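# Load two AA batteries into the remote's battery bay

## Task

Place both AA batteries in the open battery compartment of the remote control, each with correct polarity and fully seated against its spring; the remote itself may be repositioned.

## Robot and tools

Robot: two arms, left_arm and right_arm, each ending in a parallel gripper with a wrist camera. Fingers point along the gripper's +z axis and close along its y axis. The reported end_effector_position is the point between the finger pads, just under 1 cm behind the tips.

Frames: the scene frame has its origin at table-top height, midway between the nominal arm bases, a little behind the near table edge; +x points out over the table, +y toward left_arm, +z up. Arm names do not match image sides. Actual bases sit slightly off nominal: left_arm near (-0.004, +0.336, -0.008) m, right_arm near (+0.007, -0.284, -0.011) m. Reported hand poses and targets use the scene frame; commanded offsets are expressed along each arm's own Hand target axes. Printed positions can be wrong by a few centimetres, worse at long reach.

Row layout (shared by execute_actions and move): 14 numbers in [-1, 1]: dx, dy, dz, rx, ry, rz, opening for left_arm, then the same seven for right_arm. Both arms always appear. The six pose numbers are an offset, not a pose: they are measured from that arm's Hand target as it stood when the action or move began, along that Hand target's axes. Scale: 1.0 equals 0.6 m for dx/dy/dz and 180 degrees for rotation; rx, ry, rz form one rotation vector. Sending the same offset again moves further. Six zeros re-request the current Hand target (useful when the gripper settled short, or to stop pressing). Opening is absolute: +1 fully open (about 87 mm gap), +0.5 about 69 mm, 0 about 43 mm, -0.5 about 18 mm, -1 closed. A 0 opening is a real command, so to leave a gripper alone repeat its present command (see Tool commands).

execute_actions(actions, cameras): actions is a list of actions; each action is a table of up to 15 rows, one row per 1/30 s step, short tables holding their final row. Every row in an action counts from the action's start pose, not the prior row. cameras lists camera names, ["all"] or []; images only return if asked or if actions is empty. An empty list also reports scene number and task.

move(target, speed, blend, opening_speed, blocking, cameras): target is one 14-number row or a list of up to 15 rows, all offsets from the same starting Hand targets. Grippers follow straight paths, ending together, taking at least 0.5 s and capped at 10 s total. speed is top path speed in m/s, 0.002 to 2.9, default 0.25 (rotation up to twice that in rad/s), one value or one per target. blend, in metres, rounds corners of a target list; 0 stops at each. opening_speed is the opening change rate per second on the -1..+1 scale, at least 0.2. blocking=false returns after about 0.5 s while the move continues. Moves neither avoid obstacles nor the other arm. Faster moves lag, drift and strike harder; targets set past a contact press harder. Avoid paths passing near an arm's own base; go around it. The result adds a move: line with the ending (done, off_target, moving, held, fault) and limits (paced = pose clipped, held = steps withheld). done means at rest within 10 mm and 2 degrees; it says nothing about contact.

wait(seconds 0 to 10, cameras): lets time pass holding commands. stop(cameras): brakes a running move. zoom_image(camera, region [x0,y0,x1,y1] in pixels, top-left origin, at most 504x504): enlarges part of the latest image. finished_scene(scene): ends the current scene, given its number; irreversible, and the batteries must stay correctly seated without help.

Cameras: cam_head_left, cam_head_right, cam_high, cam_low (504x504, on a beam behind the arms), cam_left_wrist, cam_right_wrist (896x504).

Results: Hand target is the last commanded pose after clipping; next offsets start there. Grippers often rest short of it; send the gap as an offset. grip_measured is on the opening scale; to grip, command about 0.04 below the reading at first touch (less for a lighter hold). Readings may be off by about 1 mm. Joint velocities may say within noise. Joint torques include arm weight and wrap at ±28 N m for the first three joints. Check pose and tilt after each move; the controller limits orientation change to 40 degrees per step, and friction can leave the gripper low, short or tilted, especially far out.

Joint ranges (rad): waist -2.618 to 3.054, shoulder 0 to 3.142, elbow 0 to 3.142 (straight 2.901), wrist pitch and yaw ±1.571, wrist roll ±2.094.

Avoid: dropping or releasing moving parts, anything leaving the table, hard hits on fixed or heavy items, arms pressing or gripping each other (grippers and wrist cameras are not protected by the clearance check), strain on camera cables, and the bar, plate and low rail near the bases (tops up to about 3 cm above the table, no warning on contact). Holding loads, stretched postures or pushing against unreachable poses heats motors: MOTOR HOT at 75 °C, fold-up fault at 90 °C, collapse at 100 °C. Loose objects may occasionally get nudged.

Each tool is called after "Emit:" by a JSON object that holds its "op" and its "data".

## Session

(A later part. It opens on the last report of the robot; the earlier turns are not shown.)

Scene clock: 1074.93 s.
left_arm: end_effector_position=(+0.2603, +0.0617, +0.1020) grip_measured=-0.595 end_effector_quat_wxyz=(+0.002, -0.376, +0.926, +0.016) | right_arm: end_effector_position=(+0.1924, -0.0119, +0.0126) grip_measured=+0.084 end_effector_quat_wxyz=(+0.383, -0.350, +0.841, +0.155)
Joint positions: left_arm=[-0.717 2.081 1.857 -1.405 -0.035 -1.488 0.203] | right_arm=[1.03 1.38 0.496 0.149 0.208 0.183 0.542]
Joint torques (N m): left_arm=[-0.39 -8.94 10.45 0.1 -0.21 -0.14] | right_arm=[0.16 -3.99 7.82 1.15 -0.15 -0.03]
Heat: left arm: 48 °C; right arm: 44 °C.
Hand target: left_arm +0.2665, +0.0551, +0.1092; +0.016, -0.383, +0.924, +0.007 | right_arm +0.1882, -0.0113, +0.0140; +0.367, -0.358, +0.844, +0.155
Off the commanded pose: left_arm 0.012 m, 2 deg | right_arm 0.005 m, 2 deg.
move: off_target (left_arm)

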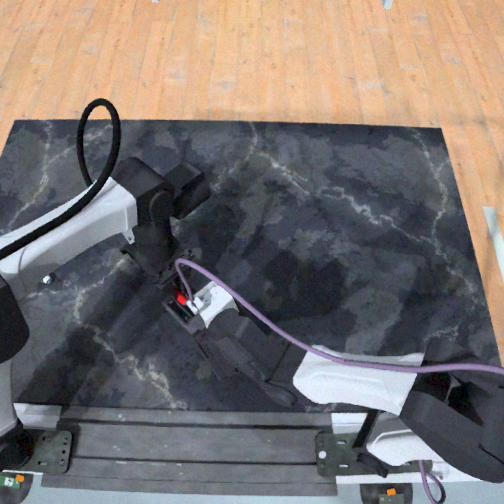

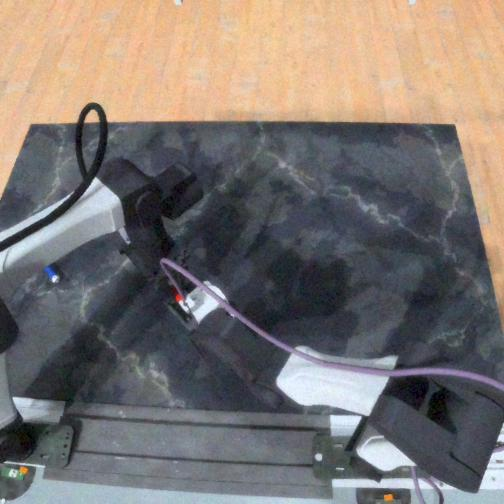

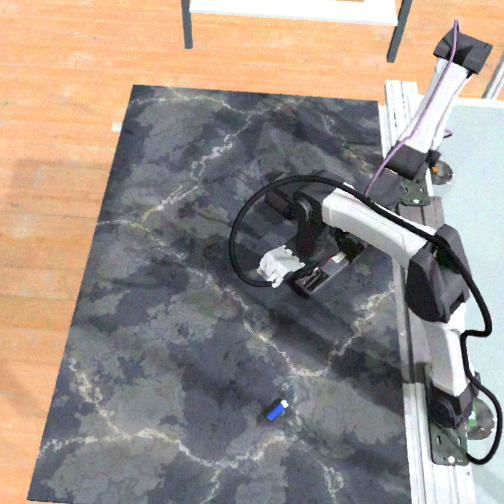

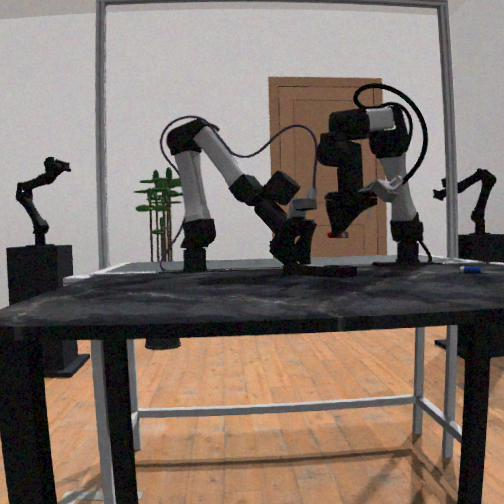

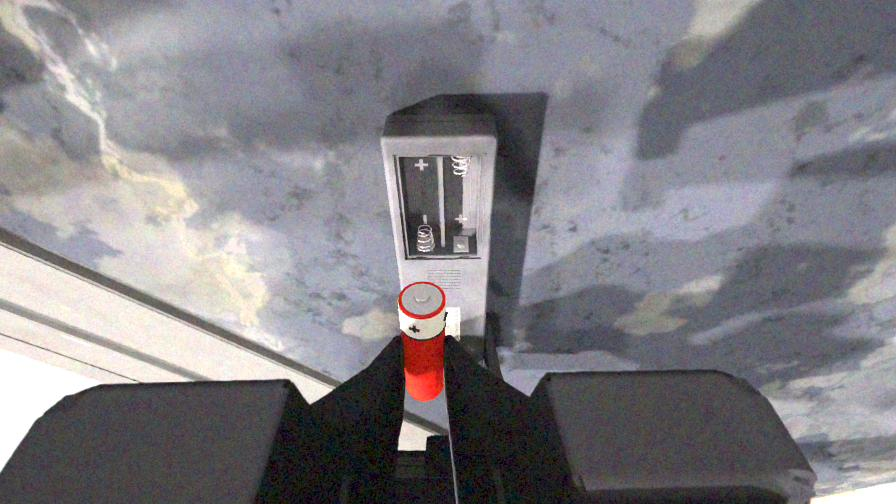

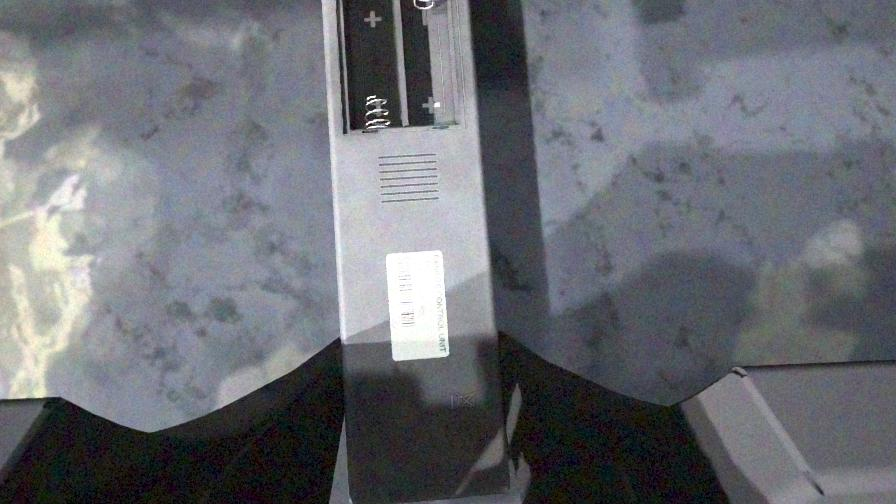

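Emit:
{"op": "zoom_image", "data": {"camera": "cam_low", "region": [230, 80, 440, 290]}}

Emit:
{"op": "zoom_image", "data": {"camera": "cam_head_right", "region": [80, 130, 300, 350]}}

Emit:
{"op": "zoom_image", "data": {"camera": "cam_high", "region": [230, 160, 420, 320]}}

Scaled by 2.400 from the camera's 504x504 image, which has a finer 720x720 frame.

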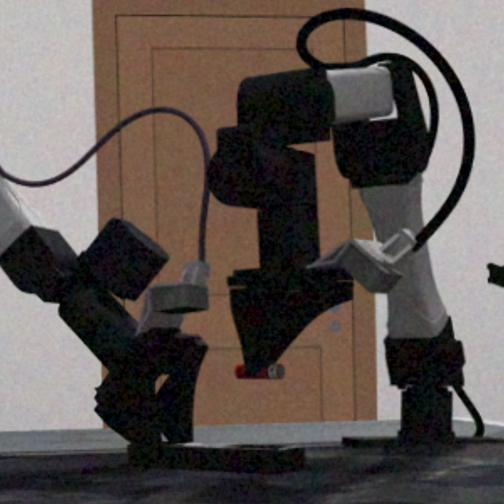

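Scaled by 2.291 from the camera's 504x504 image, which has a finer 720x720 frame.

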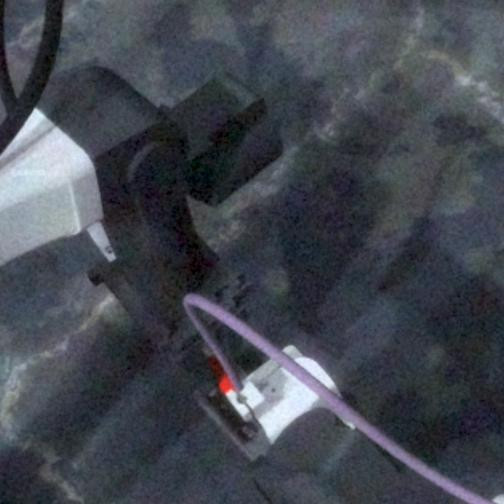

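Scaled by 2.653 from the camera's 504x504 image, which has a finer 720x720 frame.

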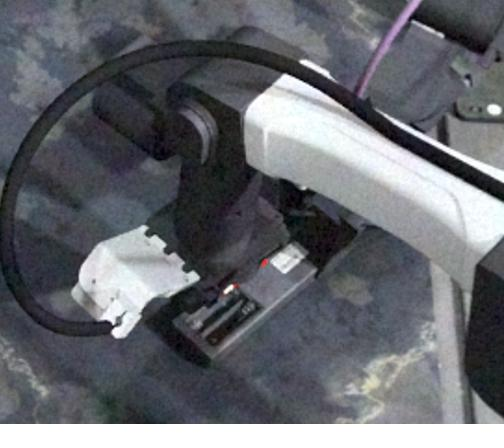

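Emit:
{"op": "move", "data": {"target": [[0, 0, 0, 0, 0, 0, -0.64, 0, 0, 0, 0, 0, 0, 0.4], [0, 0, 0, 0, 0, 0, -0.64, 0.0108, -0.0015, -0.0091, 0, -0.0217, 0, 0.4], [0, 0, 0, 0, 0, 0, -0.64, 0.0108, -0.0015, -0.0091, 0, -0.0217, 0, 0.03]], "speed": 0.04, "opening_speed": 0.5, "cameras": ["cam_right_wrist", "cam_low", "cam_left_wrist"]}}

Scene clock: 1188.17 s.
left_arm: end_effector_position=(+0.2603, +0.0617, +0.1020) grip_measured=-0.595 end_effector_quat_wxyz=(+0.002, -0.376, +0.926, +0.016) | right_arm: end_effector_position=(+0.1867, -0.0179, +0.0117) grip_measured=+0.082 end_effector_quat_wxyz=(+0.393, -0.350, +0.835, +0.161)
Joint positions: left_arm=[-0.717 2.081 1.857 -1.405 -0.035 -1.488 0.203] | right_arm=[1.041 1.337 0.439 0.188 0.216 0.182 0.541]
Joint torques (N m): left_arm=[-0.42 -8.92 10.48 0.1 -0.21 -0.14] | right_arm=[0.72 -4.64 4.15 1.94 0.01 -0.02]
Motor temperatures (°C): left_arm=[27 51 46 29 28 24 29] | right_arm=[23 31 45 32 26 26 28]
Heat: left arm: 51 °C; right arm: 45 °C.
Hand target: left_arm +0.2665, +0.0551, +0.1092; +0.016, -0.383, +0.924, +0.007 | right_arm +0.1830, -0.0180, +0.0130; +0.396, -0.352, +0.831, +0.167
Off the commanded pose: left_arm 0.012 m, 2 deg | right_arm 0.004 m, 1 deg.
move: off_target (left_arm)
Images, in order (width x height): cam_low 504x504, cam_left_wrist 896x504, cam_right_wrist 896x504.

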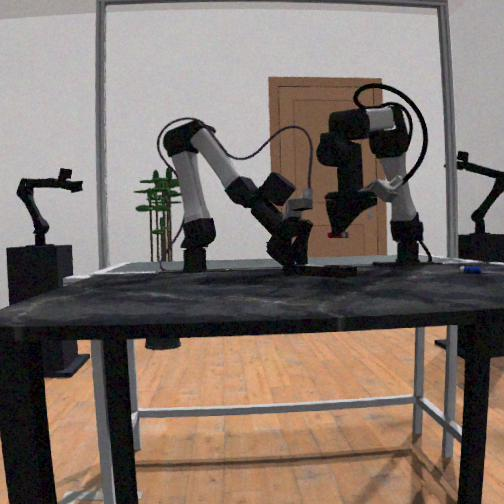

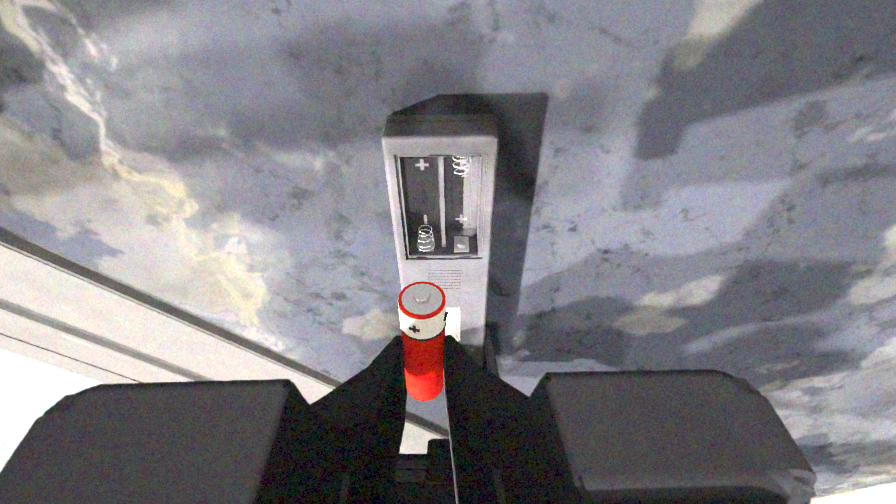

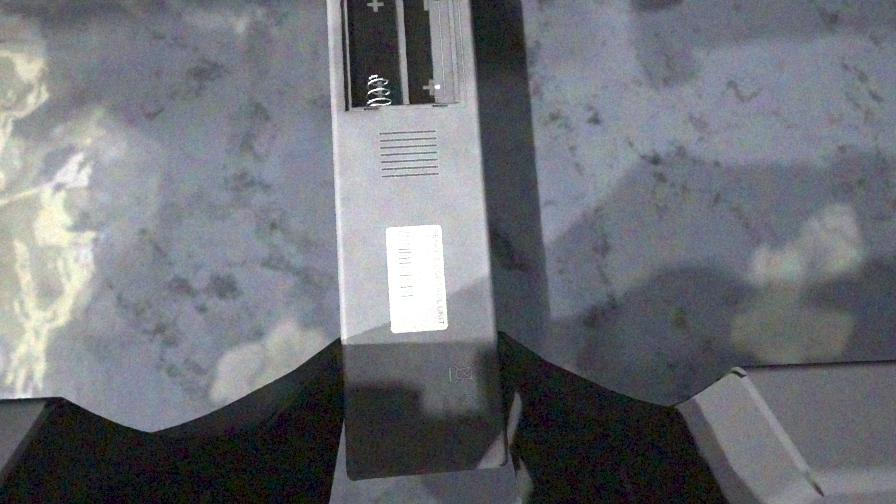

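Emit:
{"op": "zoom_image", "data": {"camera": "cam_left_wrist", "region": [360, 270, 490, 420]}}

Emit:
{"op": "zoom_image", "data": {"camera": "cam_low", "region": [260, 180, 420, 300]}}

Scaled by 3.360 from the camera's 896x504 image, which has a finer 1280x720 frame.

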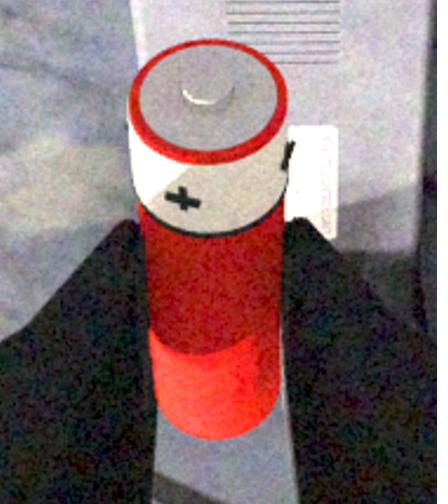

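Scaled by 3.150 from the camera's 504x504 image, which has a finer 720x720 frame.

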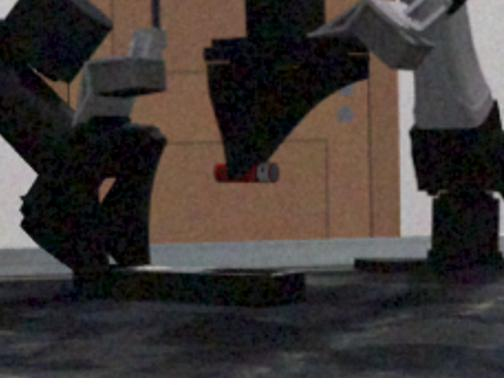

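Emit:
{"op": "move", "data": {"target": [0.0032, 0.1395, 0.137, 0.0089, 0, -0.01, -0.64, 0, 0, 0, 0, 0, 0, 0.03], "speed": 0.12, "cameras": ["cam_left_wrist", "cam_low"]}}

Emit:
{"op": "zoom_image", "data": {"camera": "cam_low", "region": [260, 160, 440, 300]}}

Scene clock: 1260.23 s.
left_arm: end_effector_position=(+0.2000, +0.1184, +0.0194) grip_measured=-0.595 end_effector_quat_wxyz=(+0.003, -0.385, +0.923, +0.015) | right_arm: end_effector_position=(+0.1867, -0.0179, +0.0117) grip_measured=+0.082 end_effector_quat_wxyz=(+0.393, -0.350, +0.835, +0.161)
Joint positions: left_arm=[-0.702 1.814 1.159 -0.971 -0.035 -1.492 0.203] | right_arm=[1.041 1.337 0.439 0.188 0.216 0.182 0.541]
Joint torques (N m): left_arm=[0.35 -9.94 5.27 0.41 -0.19 -0.13] | right_arm=[0.72 -4.67 4.18 1.94 0 -0.02]
Heat: left arm: 51 °C; right arm: 43 °C.
Hand target: left_arm +0.2080, +0.1150, +0.0271; +0.021, -0.397, +0.918, -0.006 | right_arm +0.1830, -0.0180, +0.0130; +0.396, -0.352, +0.831, +0.167
Off the commanded pose: left_arm 0.012 m, 4 deg | right_arm 0.004 m, 1 deg.
move: off_target (left_arm)
Images, in order (width x height): cam_low 504x504, cam_left_wrist 896x504.

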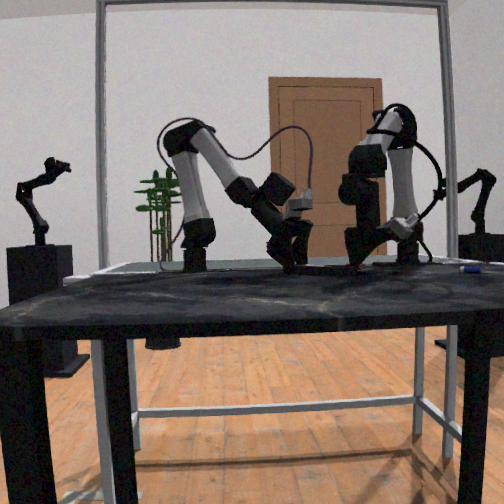

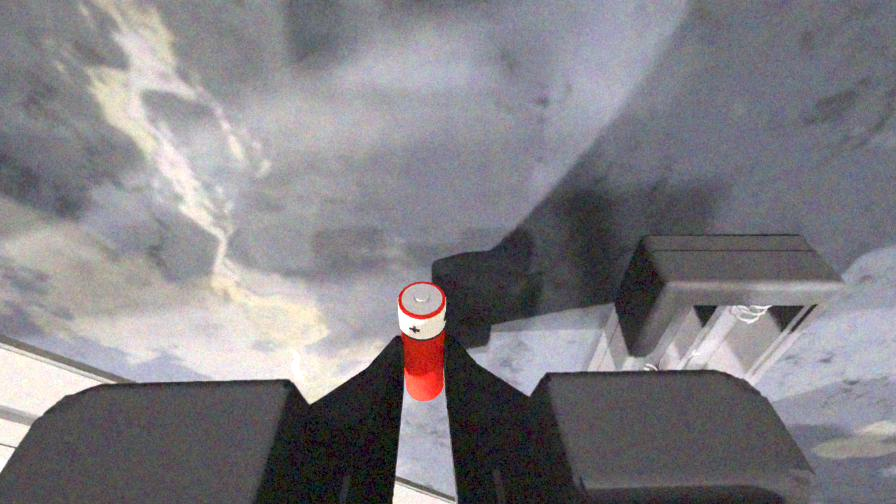

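Scaled by 2.800 from the camera's 504x504 image, which has a finer 720x720 frame.

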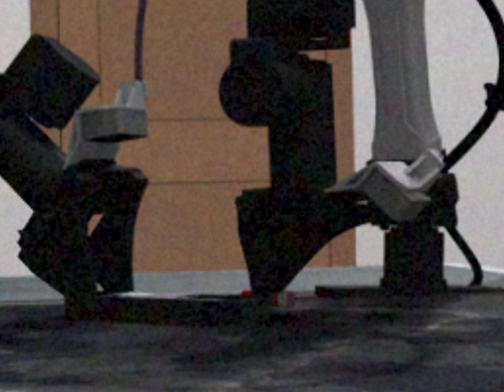

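Emit:
{"op": "move", "data": {"target": [0, 0, 0.0092, 0, 0, 0, -0.64, 0, 0, 0, 0, 0, 0, 0.03], "speed": 0.03, "cameras": []}}

Scene clock: 1266.00 s.
left_arm: end_effector_position=(+0.2000, +0.1184, +0.0158) grip_measured=-0.595 end_effector_quat_wxyz=(+0.004, -0.386, +0.923, +0.012) | right_arm: end_effector_position=(+0.1867, -0.0179, +0.0117) grip_measured=+0.082 end_effector_quat_wxyz=(+0.393, -0.350, +0.835, +0.161)
Joint positions: left_arm=[-0.702 1.814 1.144 -0.949 -0.035 -1.492 0.203] | right_arm=[1.041 1.337 0.439 0.188 0.216 0.182 0.541]
Joint torques (N m): left_arm=[0.42 -9.22 5.33 0.42 -0.19 -0.13] | right_arm=[0.7 -4.68 4.14 1.94 0.01 -0.03]
Heat: left arm: 50 °C; right arm: 43 °C.
Hand target: left_arm +0.2082, +0.1150, +0.0215; +0.021, -0.397, +0.918, -0.006 | right_arm +0.1830, -0.0180, +0.0130; +0.396, -0.352, +0.831, +0.167
Off the commanded pose: left_arm 0.011 m, 3 deg | right_arm 0.004 m, 1 deg.
move: off_target (left_arm)
No camera images: "cameras" was empty.

Emit:
{"op": "move", "data": {"target": [0, 0, 0.0045, 0, 0, 0, -0.64, 0, 0, 0, 0, 0, 0, 0.03], "speed": 0.03, "cameras": ["cam_left_wrist"]}}

Scene clock: 1269.37 s.
left_arm: end_effector_position=(+0.2004, +0.1180, +0.0143) grip_measured=-0.595 end_effector_quat_wxyz=(+0.005, -0.386, +0.923, +0.010) | right_arm: end_effector_position=(+0.1867, -0.0179, +0.0117) grip_measured=+0.082 end_effector_quat_wxyz=(+0.393, -0.350, +0.835, +0.161)
Joint positions: left_arm=[-0.702 1.814 1.138 -0.939 -0.035 -1.492 0.203] | right_arm=[1.041 1.337 0.439 0.188 0.216 0.182 0.541]
Joint torques (N m): left_arm=[0.46 -8.83 5.31 0.43 -0.19 -0.13] | right_arm=[0.73 -4.64 4.12 1.94 0.01 -0.03]
Heat: left arm: 50 °C; right arm: 42 °C.
Hand target: left_arm +0.2083, +0.1150, +0.0188; +0.021, -0.397, +0.918, -0.006 | right_arm +0.1830, -0.0180, +0.0130; +0.396, -0.352, +0.831, +0.167
Off the commanded pose: left_arm 0.010 m, 3 deg | right_arm 0.004 m, 1 deg.
move: off_target (left_arm)
Images, in order (width x height): cam_left_wrist 896x504.

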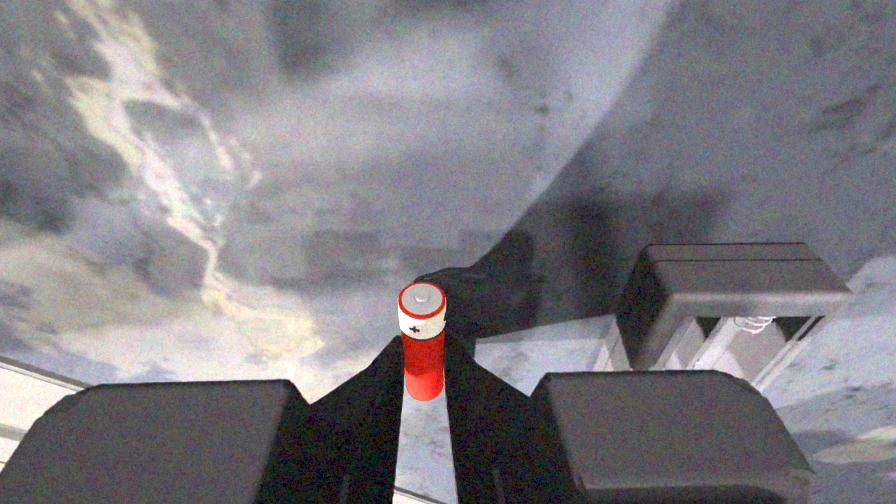

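Emit:
{"op": "move", "data": {"target": [0, 0, 0.0045, 0, 0, 0, -0.64, 0, 0, 0, 0, 0, 0, 0.03], "speed": 0.03, "cameras": ["cam_left_wrist"]}}

Emit:
{"op": "zoom_image", "data": {"camera": "cam_left_wrist", "region": [360, 240, 490, 420]}}

Scene clock: 1275.27 s.
left_arm: end_effector_position=(+0.2012, +0.1173, +0.0139) grip_measured=-0.595 end_effector_quat_wxyz=(+0.006, -0.386, +0.923, +0.008) | right_arm: end_effector_position=(+0.1867, -0.0179, +0.0117) grip_measured=+0.082 end_effector_quat_wxyz=(+0.393, -0.350, +0.835, +0.161)
Joint positions: left_arm=[-0.702 1.814 1.136 -0.933 -0.035 -1.492 0.203] | right_arm=[1.041 1.337 0.439 0.188 0.216 0.182 0.541]
Joint torques (N m): left_arm=[0.44 -8.43 4.88 0.49 -0.2 -0.12] | right_arm=[0.66 -4.64 4.11 1.94 0.01 -0.03]
Heat: left arm: 49 °C; right arm: 42 °C.
Hand target: left_arm +0.2085, +0.1150, +0.0161; +0.021, -0.397, +0.918, -0.006 | right_arm +0.1830, -0.0180, +0.0130; +0.396, -0.352, +0.831, +0.167
Off the commanded pose: left_arm 0.008 m, 3 deg | right_arm 0.004 m, 1 deg.
move: off_target (left_arm)
Images, in order (width x height): cam_left_wrist 896x504.

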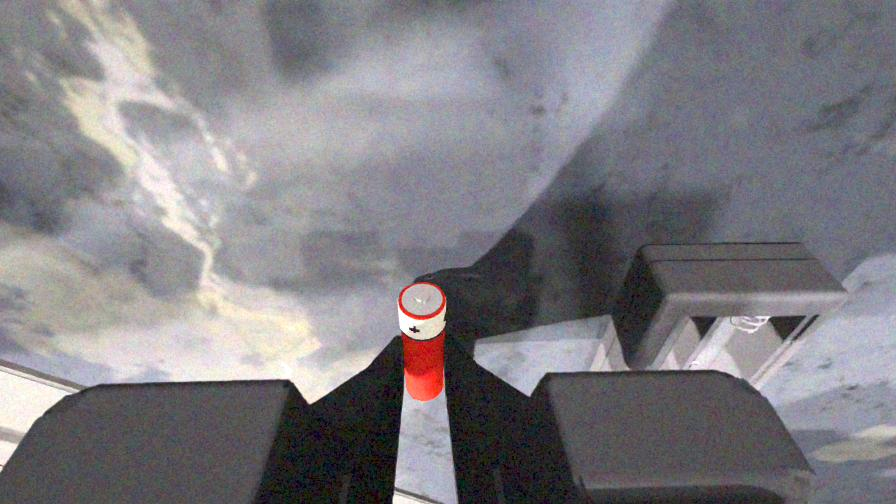

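Scaled by 2.800 from the camera's 896x504 image, which has a finer 1280x720 frame.

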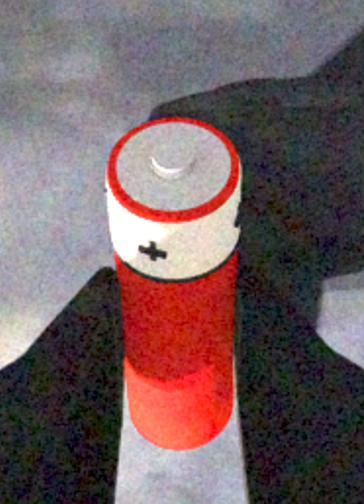

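Emit:
{"op": "move", "data": {"target": [[0, 0, 0, 0, 0, 0, -0.42, 0, 0, 0, 0, 0, 0, 0.03], [0, 0, -0.015, 0, 0, 0, -0.42, 0, 0, 0, 0, 0, 0, 0.03]], "speed": 0.03, "opening_speed": 0.4, "cameras": ["cam_left_wrist", "cam_low"]}}

Emit:
{"op": "zoom_image", "data": {"camera": "cam_left_wrist", "region": [360, 240, 490, 420]}}

Emit:
{"op": "zoom_image", "data": {"camera": "cam_low", "region": [320, 220, 400, 290]}}

Scene clock: 1287.17 s.
left_arm: end_effector_position=(+0.2002, +0.1181, +0.0129) grip_measured=-0.420 end_effector_quat_wxyz=(+0.006, -0.386, +0.923, +0.010) | right_arm: end_effector_position=(+0.1867, -0.0179, +0.0117) grip_measured=+0.082 end_effector_quat_wxyz=(+0.393, -0.350, +0.835, +0.161)
Joint positions: left_arm=[-0.702 1.814 1.131 -0.931 -0.035 -1.492 0.29] | right_arm=[1.041 1.337 0.439 0.188 0.216 0.182 0.541]
Joint torques (N m): left_arm=[0.31 -9.72 7.28 0.14 -0.19 -0.14] | right_arm=[0.75 -4.66 4.12 1.94 0.01 -0.03]
Heat: left arm: 49 °C; right arm: 42 °C.
Hand target: left_arm +0.2081, +0.1150, +0.0251; +0.021, -0.397, +0.918, -0.006 | right_arm +0.1830, -0.0180, +0.0130; +0.396, -0.352, +0.831, +0.167
Off the commanded pose: left_arm 0.015 m, 3 deg | right_arm 0.004 m, 1 deg.
move: off_target (left_arm)
Images, in order (width x height): cam_low 504x504, cam_left_wrist 896x504.

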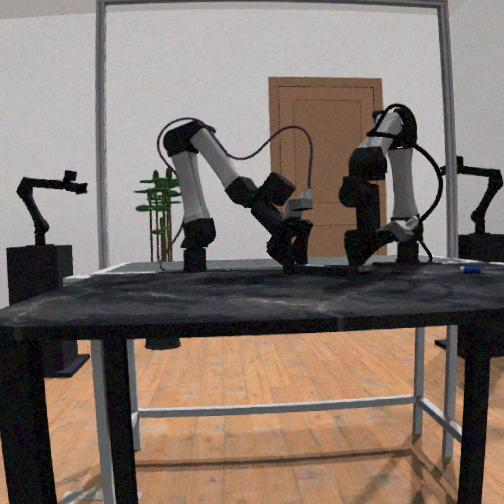

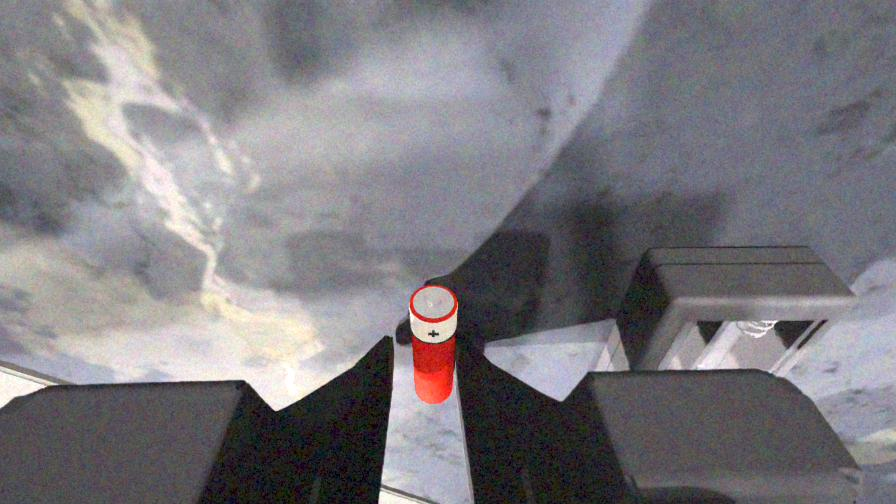

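Scaled by 2.800 from the camera's 896x504 image, which has a finer 1280x720 frame.

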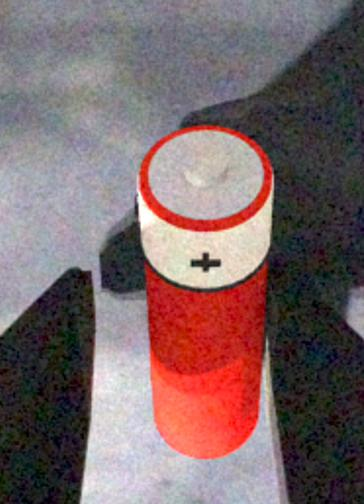

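Scaled by 6.300 from the camera's 504x504 image, which has a finer 720x720 frame.

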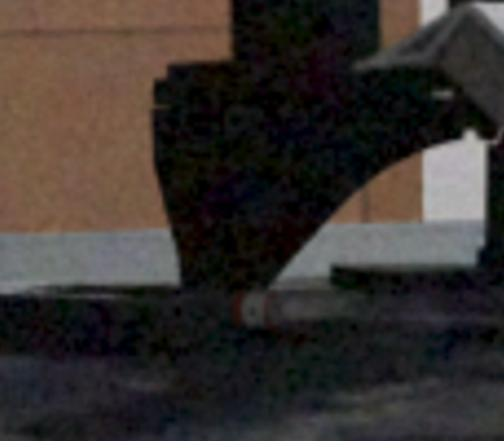

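Emit:
{"op": "move", "data": {"target": [0, 0, -0.0167, 0, 0, 0, -0.42, 0, 0, 0, 0, 0, 0, 0.03], "speed": 0.03, "cameras": []}}

Scene clock: 1292.03 s.
left_arm: end_effector_position=(+0.1936, +0.1238, +0.0171) grip_measured=-0.420 end_effector_quat_wxyz=(+0.000, -0.386, +0.922, +0.021) | right_arm: end_effector_position=(+0.1867, -0.0179, +0.0117) grip_measured=+0.082 end_effector_quat_wxyz=(+0.393, -0.350, +0.835, +0.161)
Joint positions: left_arm=[-0.702 1.8 1.131 -0.971 -0.035 -1.494 0.29] | right_arm=[1.041 1.337 0.439 0.188 0.216 0.182 0.541]
Joint torques (N m): left_arm=[0.2 -9.74 9.7 0.11 -0.19 -0.15] | right_arm=[0.72 -4.66 4.15 1.94 0.02 -0.02]
Heat: left arm: 49 °C; right arm: 42 °C.
Hand target: left_arm +0.2076, +0.1149, +0.0351; +0.021, -0.397, +0.918, -0.006 | right_arm +0.1830, -0.0180, +0.0130; +0.396, -0.352, +0.831, +0.167
Off the commanded pose: left_arm 0.025 m, 4 deg | right_arm 0.004 m, 1 deg.
move: off_target (left_arm)
No camera images: "cameras" was empty.

Emit:
{"op": "move", "data": {"target": [[0, 0, 0, 0, 0, 0, 0.2, 0, 0, 0, 0, 0, 0, 0.03], [0, 0, -0.0417, 0, 0, 0, 0.2, 0, 0, 0, 0, 0, 0, 0.03]], "speed": 0.06, "opening_speed": 0.6, "cameras": ["cam_left_wrist"]}}

Scene clock: 1305.53 s.
left_arm: end_effector_position=(+0.1952, +0.1229, +0.0429) grip_measured=+0.200 end_effector_quat_wxyz=(+0.001, -0.388, +0.921, +0.019) | right_arm: end_effector_position=(+0.1867, -0.0179, +0.0117) grip_measured=+0.082 end_effector_quat_wxyz=(+0.393, -0.350, +0.835, +0.161)
Joint positions: left_arm=[-0.702 1.768 1.202 -1.069 -0.035 -1.498 0.6] | right_arm=[1.041 1.337 0.439 0.188 0.216 0.182 0.541]
Joint torques (N m): left_arm=[-0.12 -9.37 9.87 0.11 -0.19 -0.14] | right_arm=[0.7 -4.66 4.16 1.94 0.01 -0.02]
Heat: left arm: 51 °C; right arm: 42 °C.
Hand target: left_arm +0.2065, +0.1148, +0.0601; +0.021, -0.397, +0.918, -0.006 | right_arm +0.1830, -0.0180, +0.0130; +0.396, -0.352, +0.831, +0.167
Off the commanded pose: left_arm 0.022 m, 4 deg | right_arm 0.004 m, 1 deg.
move: off_target (left_arm)
Images, in order (width x height): cam_left_wrist 896x504.

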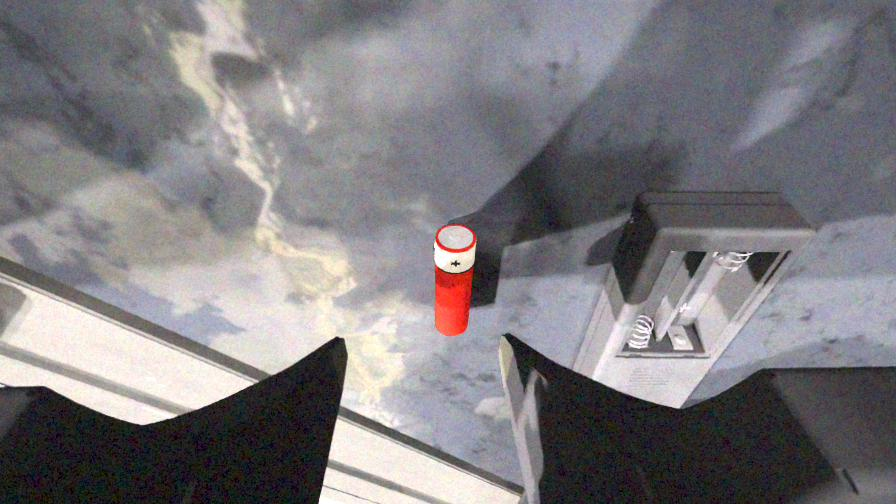

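Emit:
{"op": "move", "data": {"target": [0.0005, -0.0082, 0.0588, 0.015, 0, 0, 0.2, 0, 0, 0, 0, 0, 0, 0.03], "speed": 0.05, "cameras": ["cam_left_wrist"]}}

Scene clock: 1334.87 s.
left_arm: end_effector_position=(+0.2050, +0.1143, +0.0238) grip_measured=+0.200 end_effector_quat_wxyz=(+0.018, -0.389, +0.921, -0.016) | right_arm: end_effector_position=(+0.1867, -0.0179, +0.0117) grip_measured=+0.082 end_effector_quat_wxyz=(+0.393, -0.350, +0.835, +0.161)
Joint positions: left_arm=[-0.702 1.768 1.122 -0.911 -0.035 -1.498 0.6] | right_arm=[1.041 1.337 0.439 0.188 0.216 0.182 0.541]
Joint torques (N m): left_arm=[0.32 -7.53 5.44 0.56 -0.16 -0.07] | right_arm=[0.7 -4.68 4.14 1.94 0.01 -0.03]
Heat: left arm: 49 °C; right arm: 42 °C.
Hand target: left_arm +0.2115, +0.1114, +0.0250; +0.031, -0.396, +0.917, -0.028 | right_arm +0.1830, -0.0180, +0.0130; +0.396, -0.352, +0.831, +0.167
Off the commanded pose: left_arm 0.007 m, 2 deg | right_arm 0.004 m, 1 deg.
move: done
Images, in order (width x height): cam_left_wrist 896x504.

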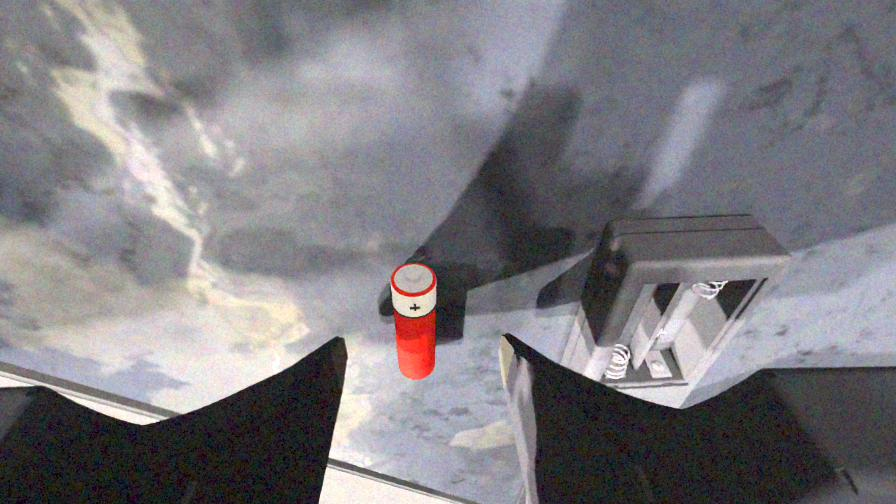

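Emit:
{"op": "move", "data": {"target": [0, 0.003, 0.0057, -0.012, 0, 0, 0.2, 0, 0, 0, 0, 0, 0, 0.03], "speed": 0.05, "cameras": ["cam_left_wrist"]}}

Scene clock: 1344.50 s.
left_arm: end_effector_position=(+0.2036, +0.1153, +0.0181) grip_measured=+0.200 end_effector_quat_wxyz=(+0.014, -0.389, +0.921, -0.007) | right_arm: end_effector_position=(+0.1867, -0.0179, +0.0117) grip_measured=+0.082 end_effector_quat_wxyz=(+0.393, -0.350, +0.835, +0.161)
Joint positions: left_arm=[-0.702 1.788 1.122 -0.911 -0.035 -1.498 0.6] | right_arm=[1.041 1.337 0.439 0.188 0.216 0.182 0.541]
Joint torques (N m): left_arm=[0.27 -6.48 7.87 0.24 -0.19 -0.08] | right_arm=[0.7 -4.64 4.14 1.93 0.01 -0.03]
Heat: left arm: 48 °C; right arm: 42 °C.
Hand target: left_arm +0.2104, +0.1125, +0.0215; +0.023, -0.397, +0.918, -0.010 | right_arm +0.1830, -0.0180, +0.0130; +0.396, -0.352, +0.831, +0.167
Off the commanded pose: left_arm 0.008 m, 2 deg | right_arm 0.004 m, 1 deg.
move: done
Images, in order (width x height): cam_left_wrist 896x504.

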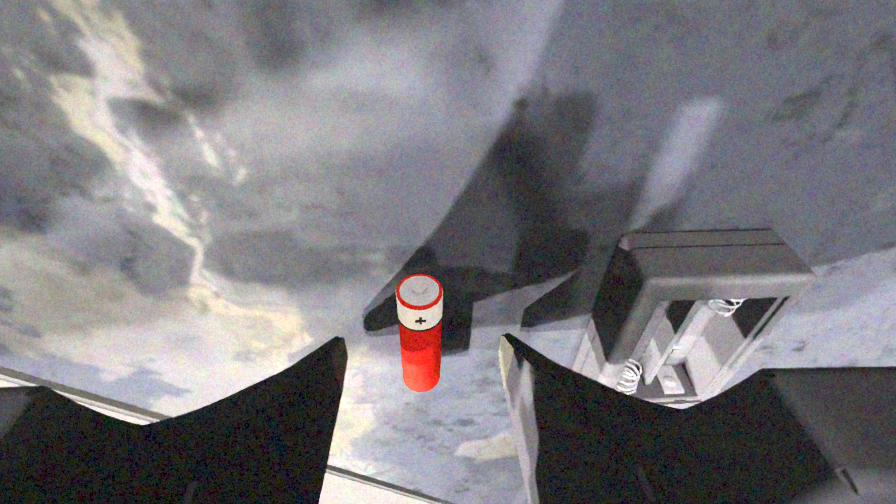

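Emit:
{"op": "move", "data": {"target": [0, 0, -0.0067, 0, 0, 0, 0.2, 0, 0, 0, 0, 0, 0, 0.03], "speed": 0.05, "cameras": []}}

Scene clock: 1351.83 s.
left_arm: end_effector_position=(+0.2013, +0.1173, +0.0181) grip_measured=+0.200 end_effector_quat_wxyz=(+0.011, -0.389, +0.921, -0.001) | right_arm: end_effector_position=(+0.1867, -0.0179, +0.0117) grip_measured=+0.082 end_effector_quat_wxyz=(+0.393, -0.350, +0.835, +0.161)
Joint positions: left_arm=[-0.702 1.788 1.122 -0.923 -0.035 -1.498 0.6] | right_arm=[1.041 1.337 0.439 0.188 0.216 0.182 0.541]
Joint torques (N m): left_arm=[0.21 -7.05 8.8 0.18 -0.19 -0.1] | right_arm=[0.7 -4.68 4.12 1.94 0.01 -0.03]
Heat: left arm: 48 °C; right arm: 41 °C.
Hand target: left_arm +0.2102, +0.1125, +0.0255; +0.023, -0.397, +0.918, -0.010 | right_arm +0.1830, -0.0180, +0.0130; +0.396, -0.352, +0.831, +0.167
Off the commanded pose: left_arm 0.013 m, 2 deg | right_arm 0.004 m, 1 deg.
move: off_target (left_arm)
No camera images: "cameras" was empty.

Emit:
{"op": "move", "data": {"target": [0, -0.003, -0.006, 0, 0, 0, 0.2, 0, 0, 0, 0, 0, 0, 0.03], "speed": 0.05, "cameras": ["cam_left_wrist"]}}

Scene clock: 1356.37 s.
left_arm: end_effector_position=(+0.2000, +0.1184, +0.0195) grip_measured=+0.200 end_effector_quat_wxyz=(+0.009, -0.389, +0.921, +0.003) | right_arm: end_effector_position=(+0.1867, -0.0179, +0.0117) grip_measured=+0.082 end_effector_quat_wxyz=(+0.393, -0.350, +0.835, +0.161)
Joint positions: left_arm=[-0.702 1.788 1.128 -0.939 -0.035 -1.498 0.6] | right_arm=[1.041 1.337 0.439 0.188 0.216 0.182 0.541]
Joint torques (N m): left_arm=[0.12 -7.01 9.81 0.17 -0.18 -0.1] | right_arm=[0.73 -4.67 4.12 1.94 0.01 -0.02]
Heat: left arm: 48 °C; right arm: 41 °C.
Hand target: left_arm +0.2113, +0.1113, +0.0292; +0.023, -0.397, +0.918, -0.010 | right_arm +0.1830, -0.0180, +0.0130; +0.396, -0.352, +0.831, +0.167
Off the commanded pose: left_arm 0.017 m, 2 deg | right_arm 0.004 m, 1 deg.
move: off_target (left_arm)
Images, in order (width x height): cam_left_wrist 896x504.

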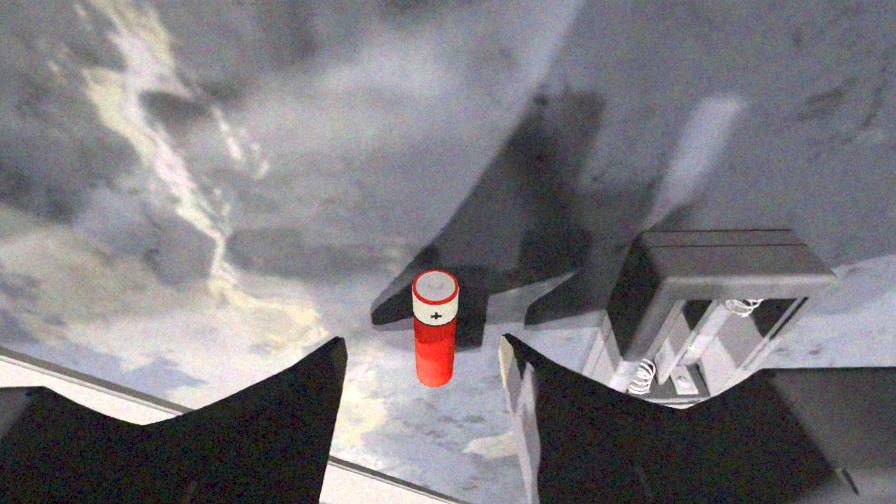

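Emit:
{"op": "move", "data": {"target": [0, 0, 0, 0, 0, 0, -0.65, 0, 0, 0, 0, 0, 0, 0.03], "opening_speed": 0.5, "cameras": ["cam_left_wrist", "cam_low"]}}

Emit:
{"op": "zoom_image", "data": {"camera": "cam_left_wrist", "region": [350, 250, 500, 420]}}

Scene clock: 1365.47 s.
left_arm: end_effector_position=(+0.1997, +0.1187, +0.0195) grip_measured=-0.625 end_effector_quat_wxyz=(+0.009, -0.389, +0.921, +0.003) | right_arm: end_effector_position=(+0.1867, -0.0179, +0.0117) grip_measured=+0.082 end_effector_quat_wxyz=(+0.393, -0.350, +0.835, +0.161)
Joint positions: left_arm=[-0.702 1.788 1.128 -0.94 -0.035 -1.498 0.188] | right_arm=[1.041 1.337 0.439 0.188 0.216 0.182 0.541]
Joint torques (N m): left_arm=[0.13 -7.01 9.81 0.17 -0.18 -0.11] | right_arm=[0.72 -4.66 4.12 1.94 0.01 -0.03]
Heat: left arm: 48 °C; right arm: 41 °C.
Hand target: left_arm +0.2113, +0.1113, +0.0292; +0.023, -0.397, +0.918, -0.010 | right_arm +0.1830, -0.0180, +0.0130; +0.396, -0.352, +0.831, +0.167
Off the commanded pose: left_arm 0.017 m, 3 deg | right_arm 0.004 m, 1 deg.
move: off_target (left_arm)
Images, in order (width x height): cam_low 504x504, cam_left_wrist 896x504.

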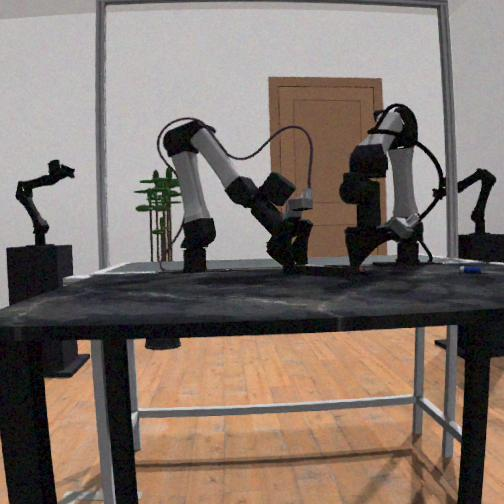

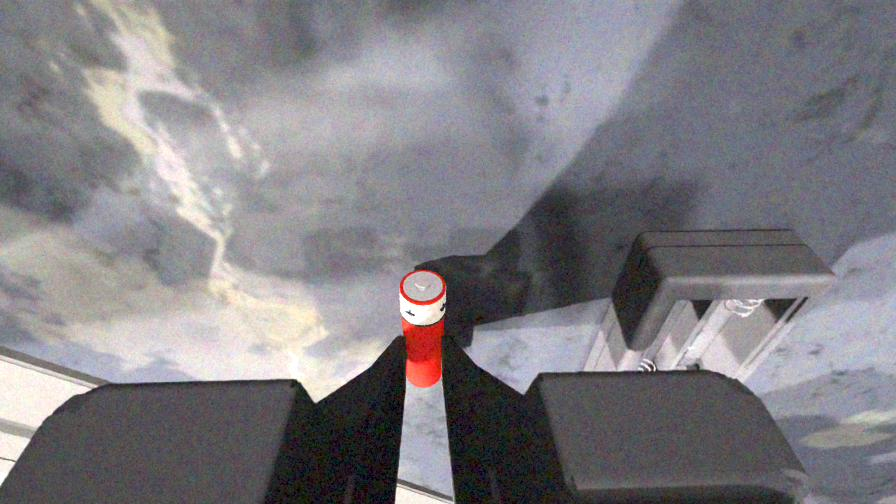

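Scaled by 2.965 from the camera's 896x504 image, which has a finer 1280x720 frame.

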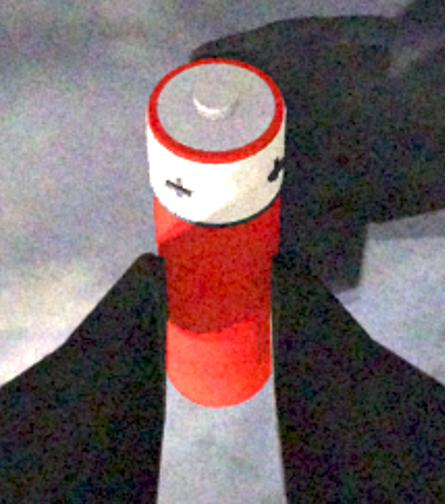

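Emit:
{"op": "move", "data": {"target": [0, 0, -0.025, 0, 0, 0, -0.69, 0, 0, 0, 0, 0, 0, 0.03], "opening_speed": 0.3, "speed": 0.03, "cameras": ["cam_left_wrist", "cam_low"]}}

Emit:
{"op": "zoom_image", "data": {"camera": "cam_left_wrist", "region": [350, 250, 500, 420]}}

Emit:
{"op": "zoom_image", "data": {"camera": "cam_low", "region": [320, 220, 400, 290]}}

Scene clock: 1377.30 s.
left_arm: end_effector_position=(+0.1982, +0.1201, +0.0283) grip_measured=-0.625 end_effector_quat_wxyz=(+0.004, -0.388, +0.921, +0.013) | right_arm: end_effector_position=(+0.1867, -0.0179, +0.0117) grip_measured=+0.082 end_effector_quat_wxyz=(+0.393, -0.350, +0.835, +0.161)
Joint positions: left_arm=[-0.702 1.788 1.165 -0.998 -0.035 -1.498 0.188] | right_arm=[1.041 1.337 0.439 0.188 0.216 0.182 0.541]
Joint torques (N m): left_arm=[-0.01 -8.83 9.95 0.13 -0.18 -0.12] | right_arm=[0.7 -4.63 4.14 1.95 0.01 -0.03]
Heat: left arm: 48 °C; right arm: 41 °C.
Hand target: left_arm +0.2106, +0.1113, +0.0441; +0.023, -0.397, +0.918, -0.010 | right_arm +0.1830, -0.0180, +0.0130; +0.396, -0.352, +0.831, +0.167
Off the commanded pose: left_arm 0.022 m, 4 deg | right_arm 0.004 m, 1 deg.
move: off_target (left_arm)
Images, in order (width x height): cam_low 504x504, cam_left_wrist 896x504.

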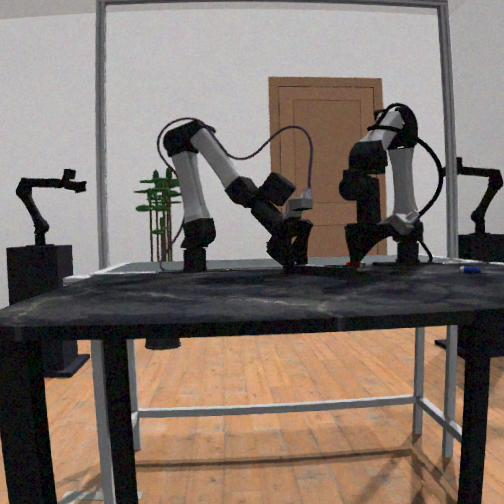

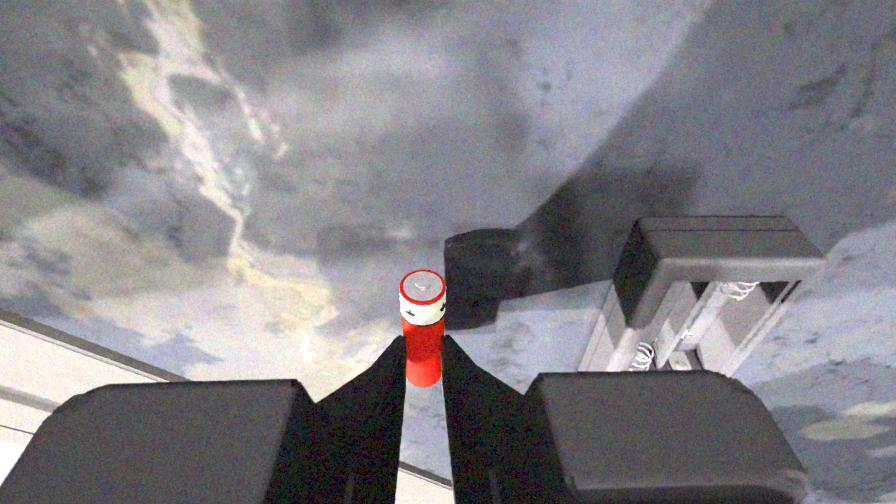

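Scaled by 2.965 from the camera's 896x504 image, which has a finer 1280x720 frame.

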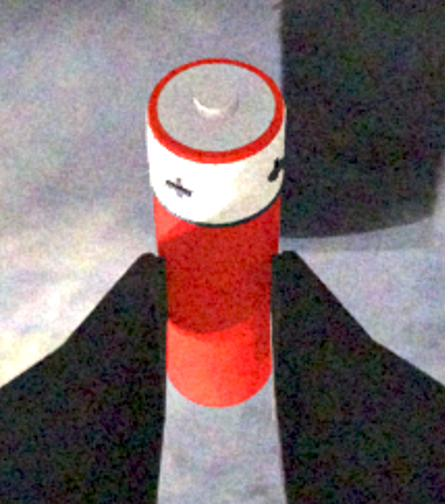

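Scaled by 6.300 from the camera's 504x504 image, which has a finer 720x720 frame.

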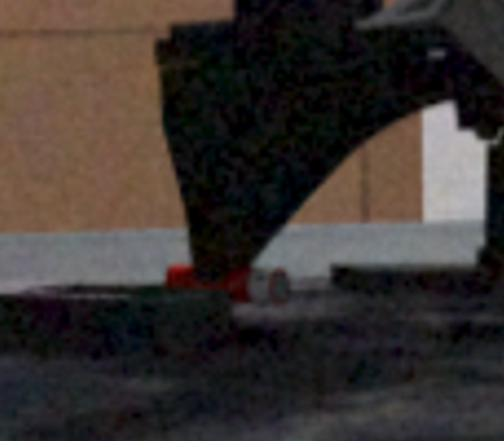

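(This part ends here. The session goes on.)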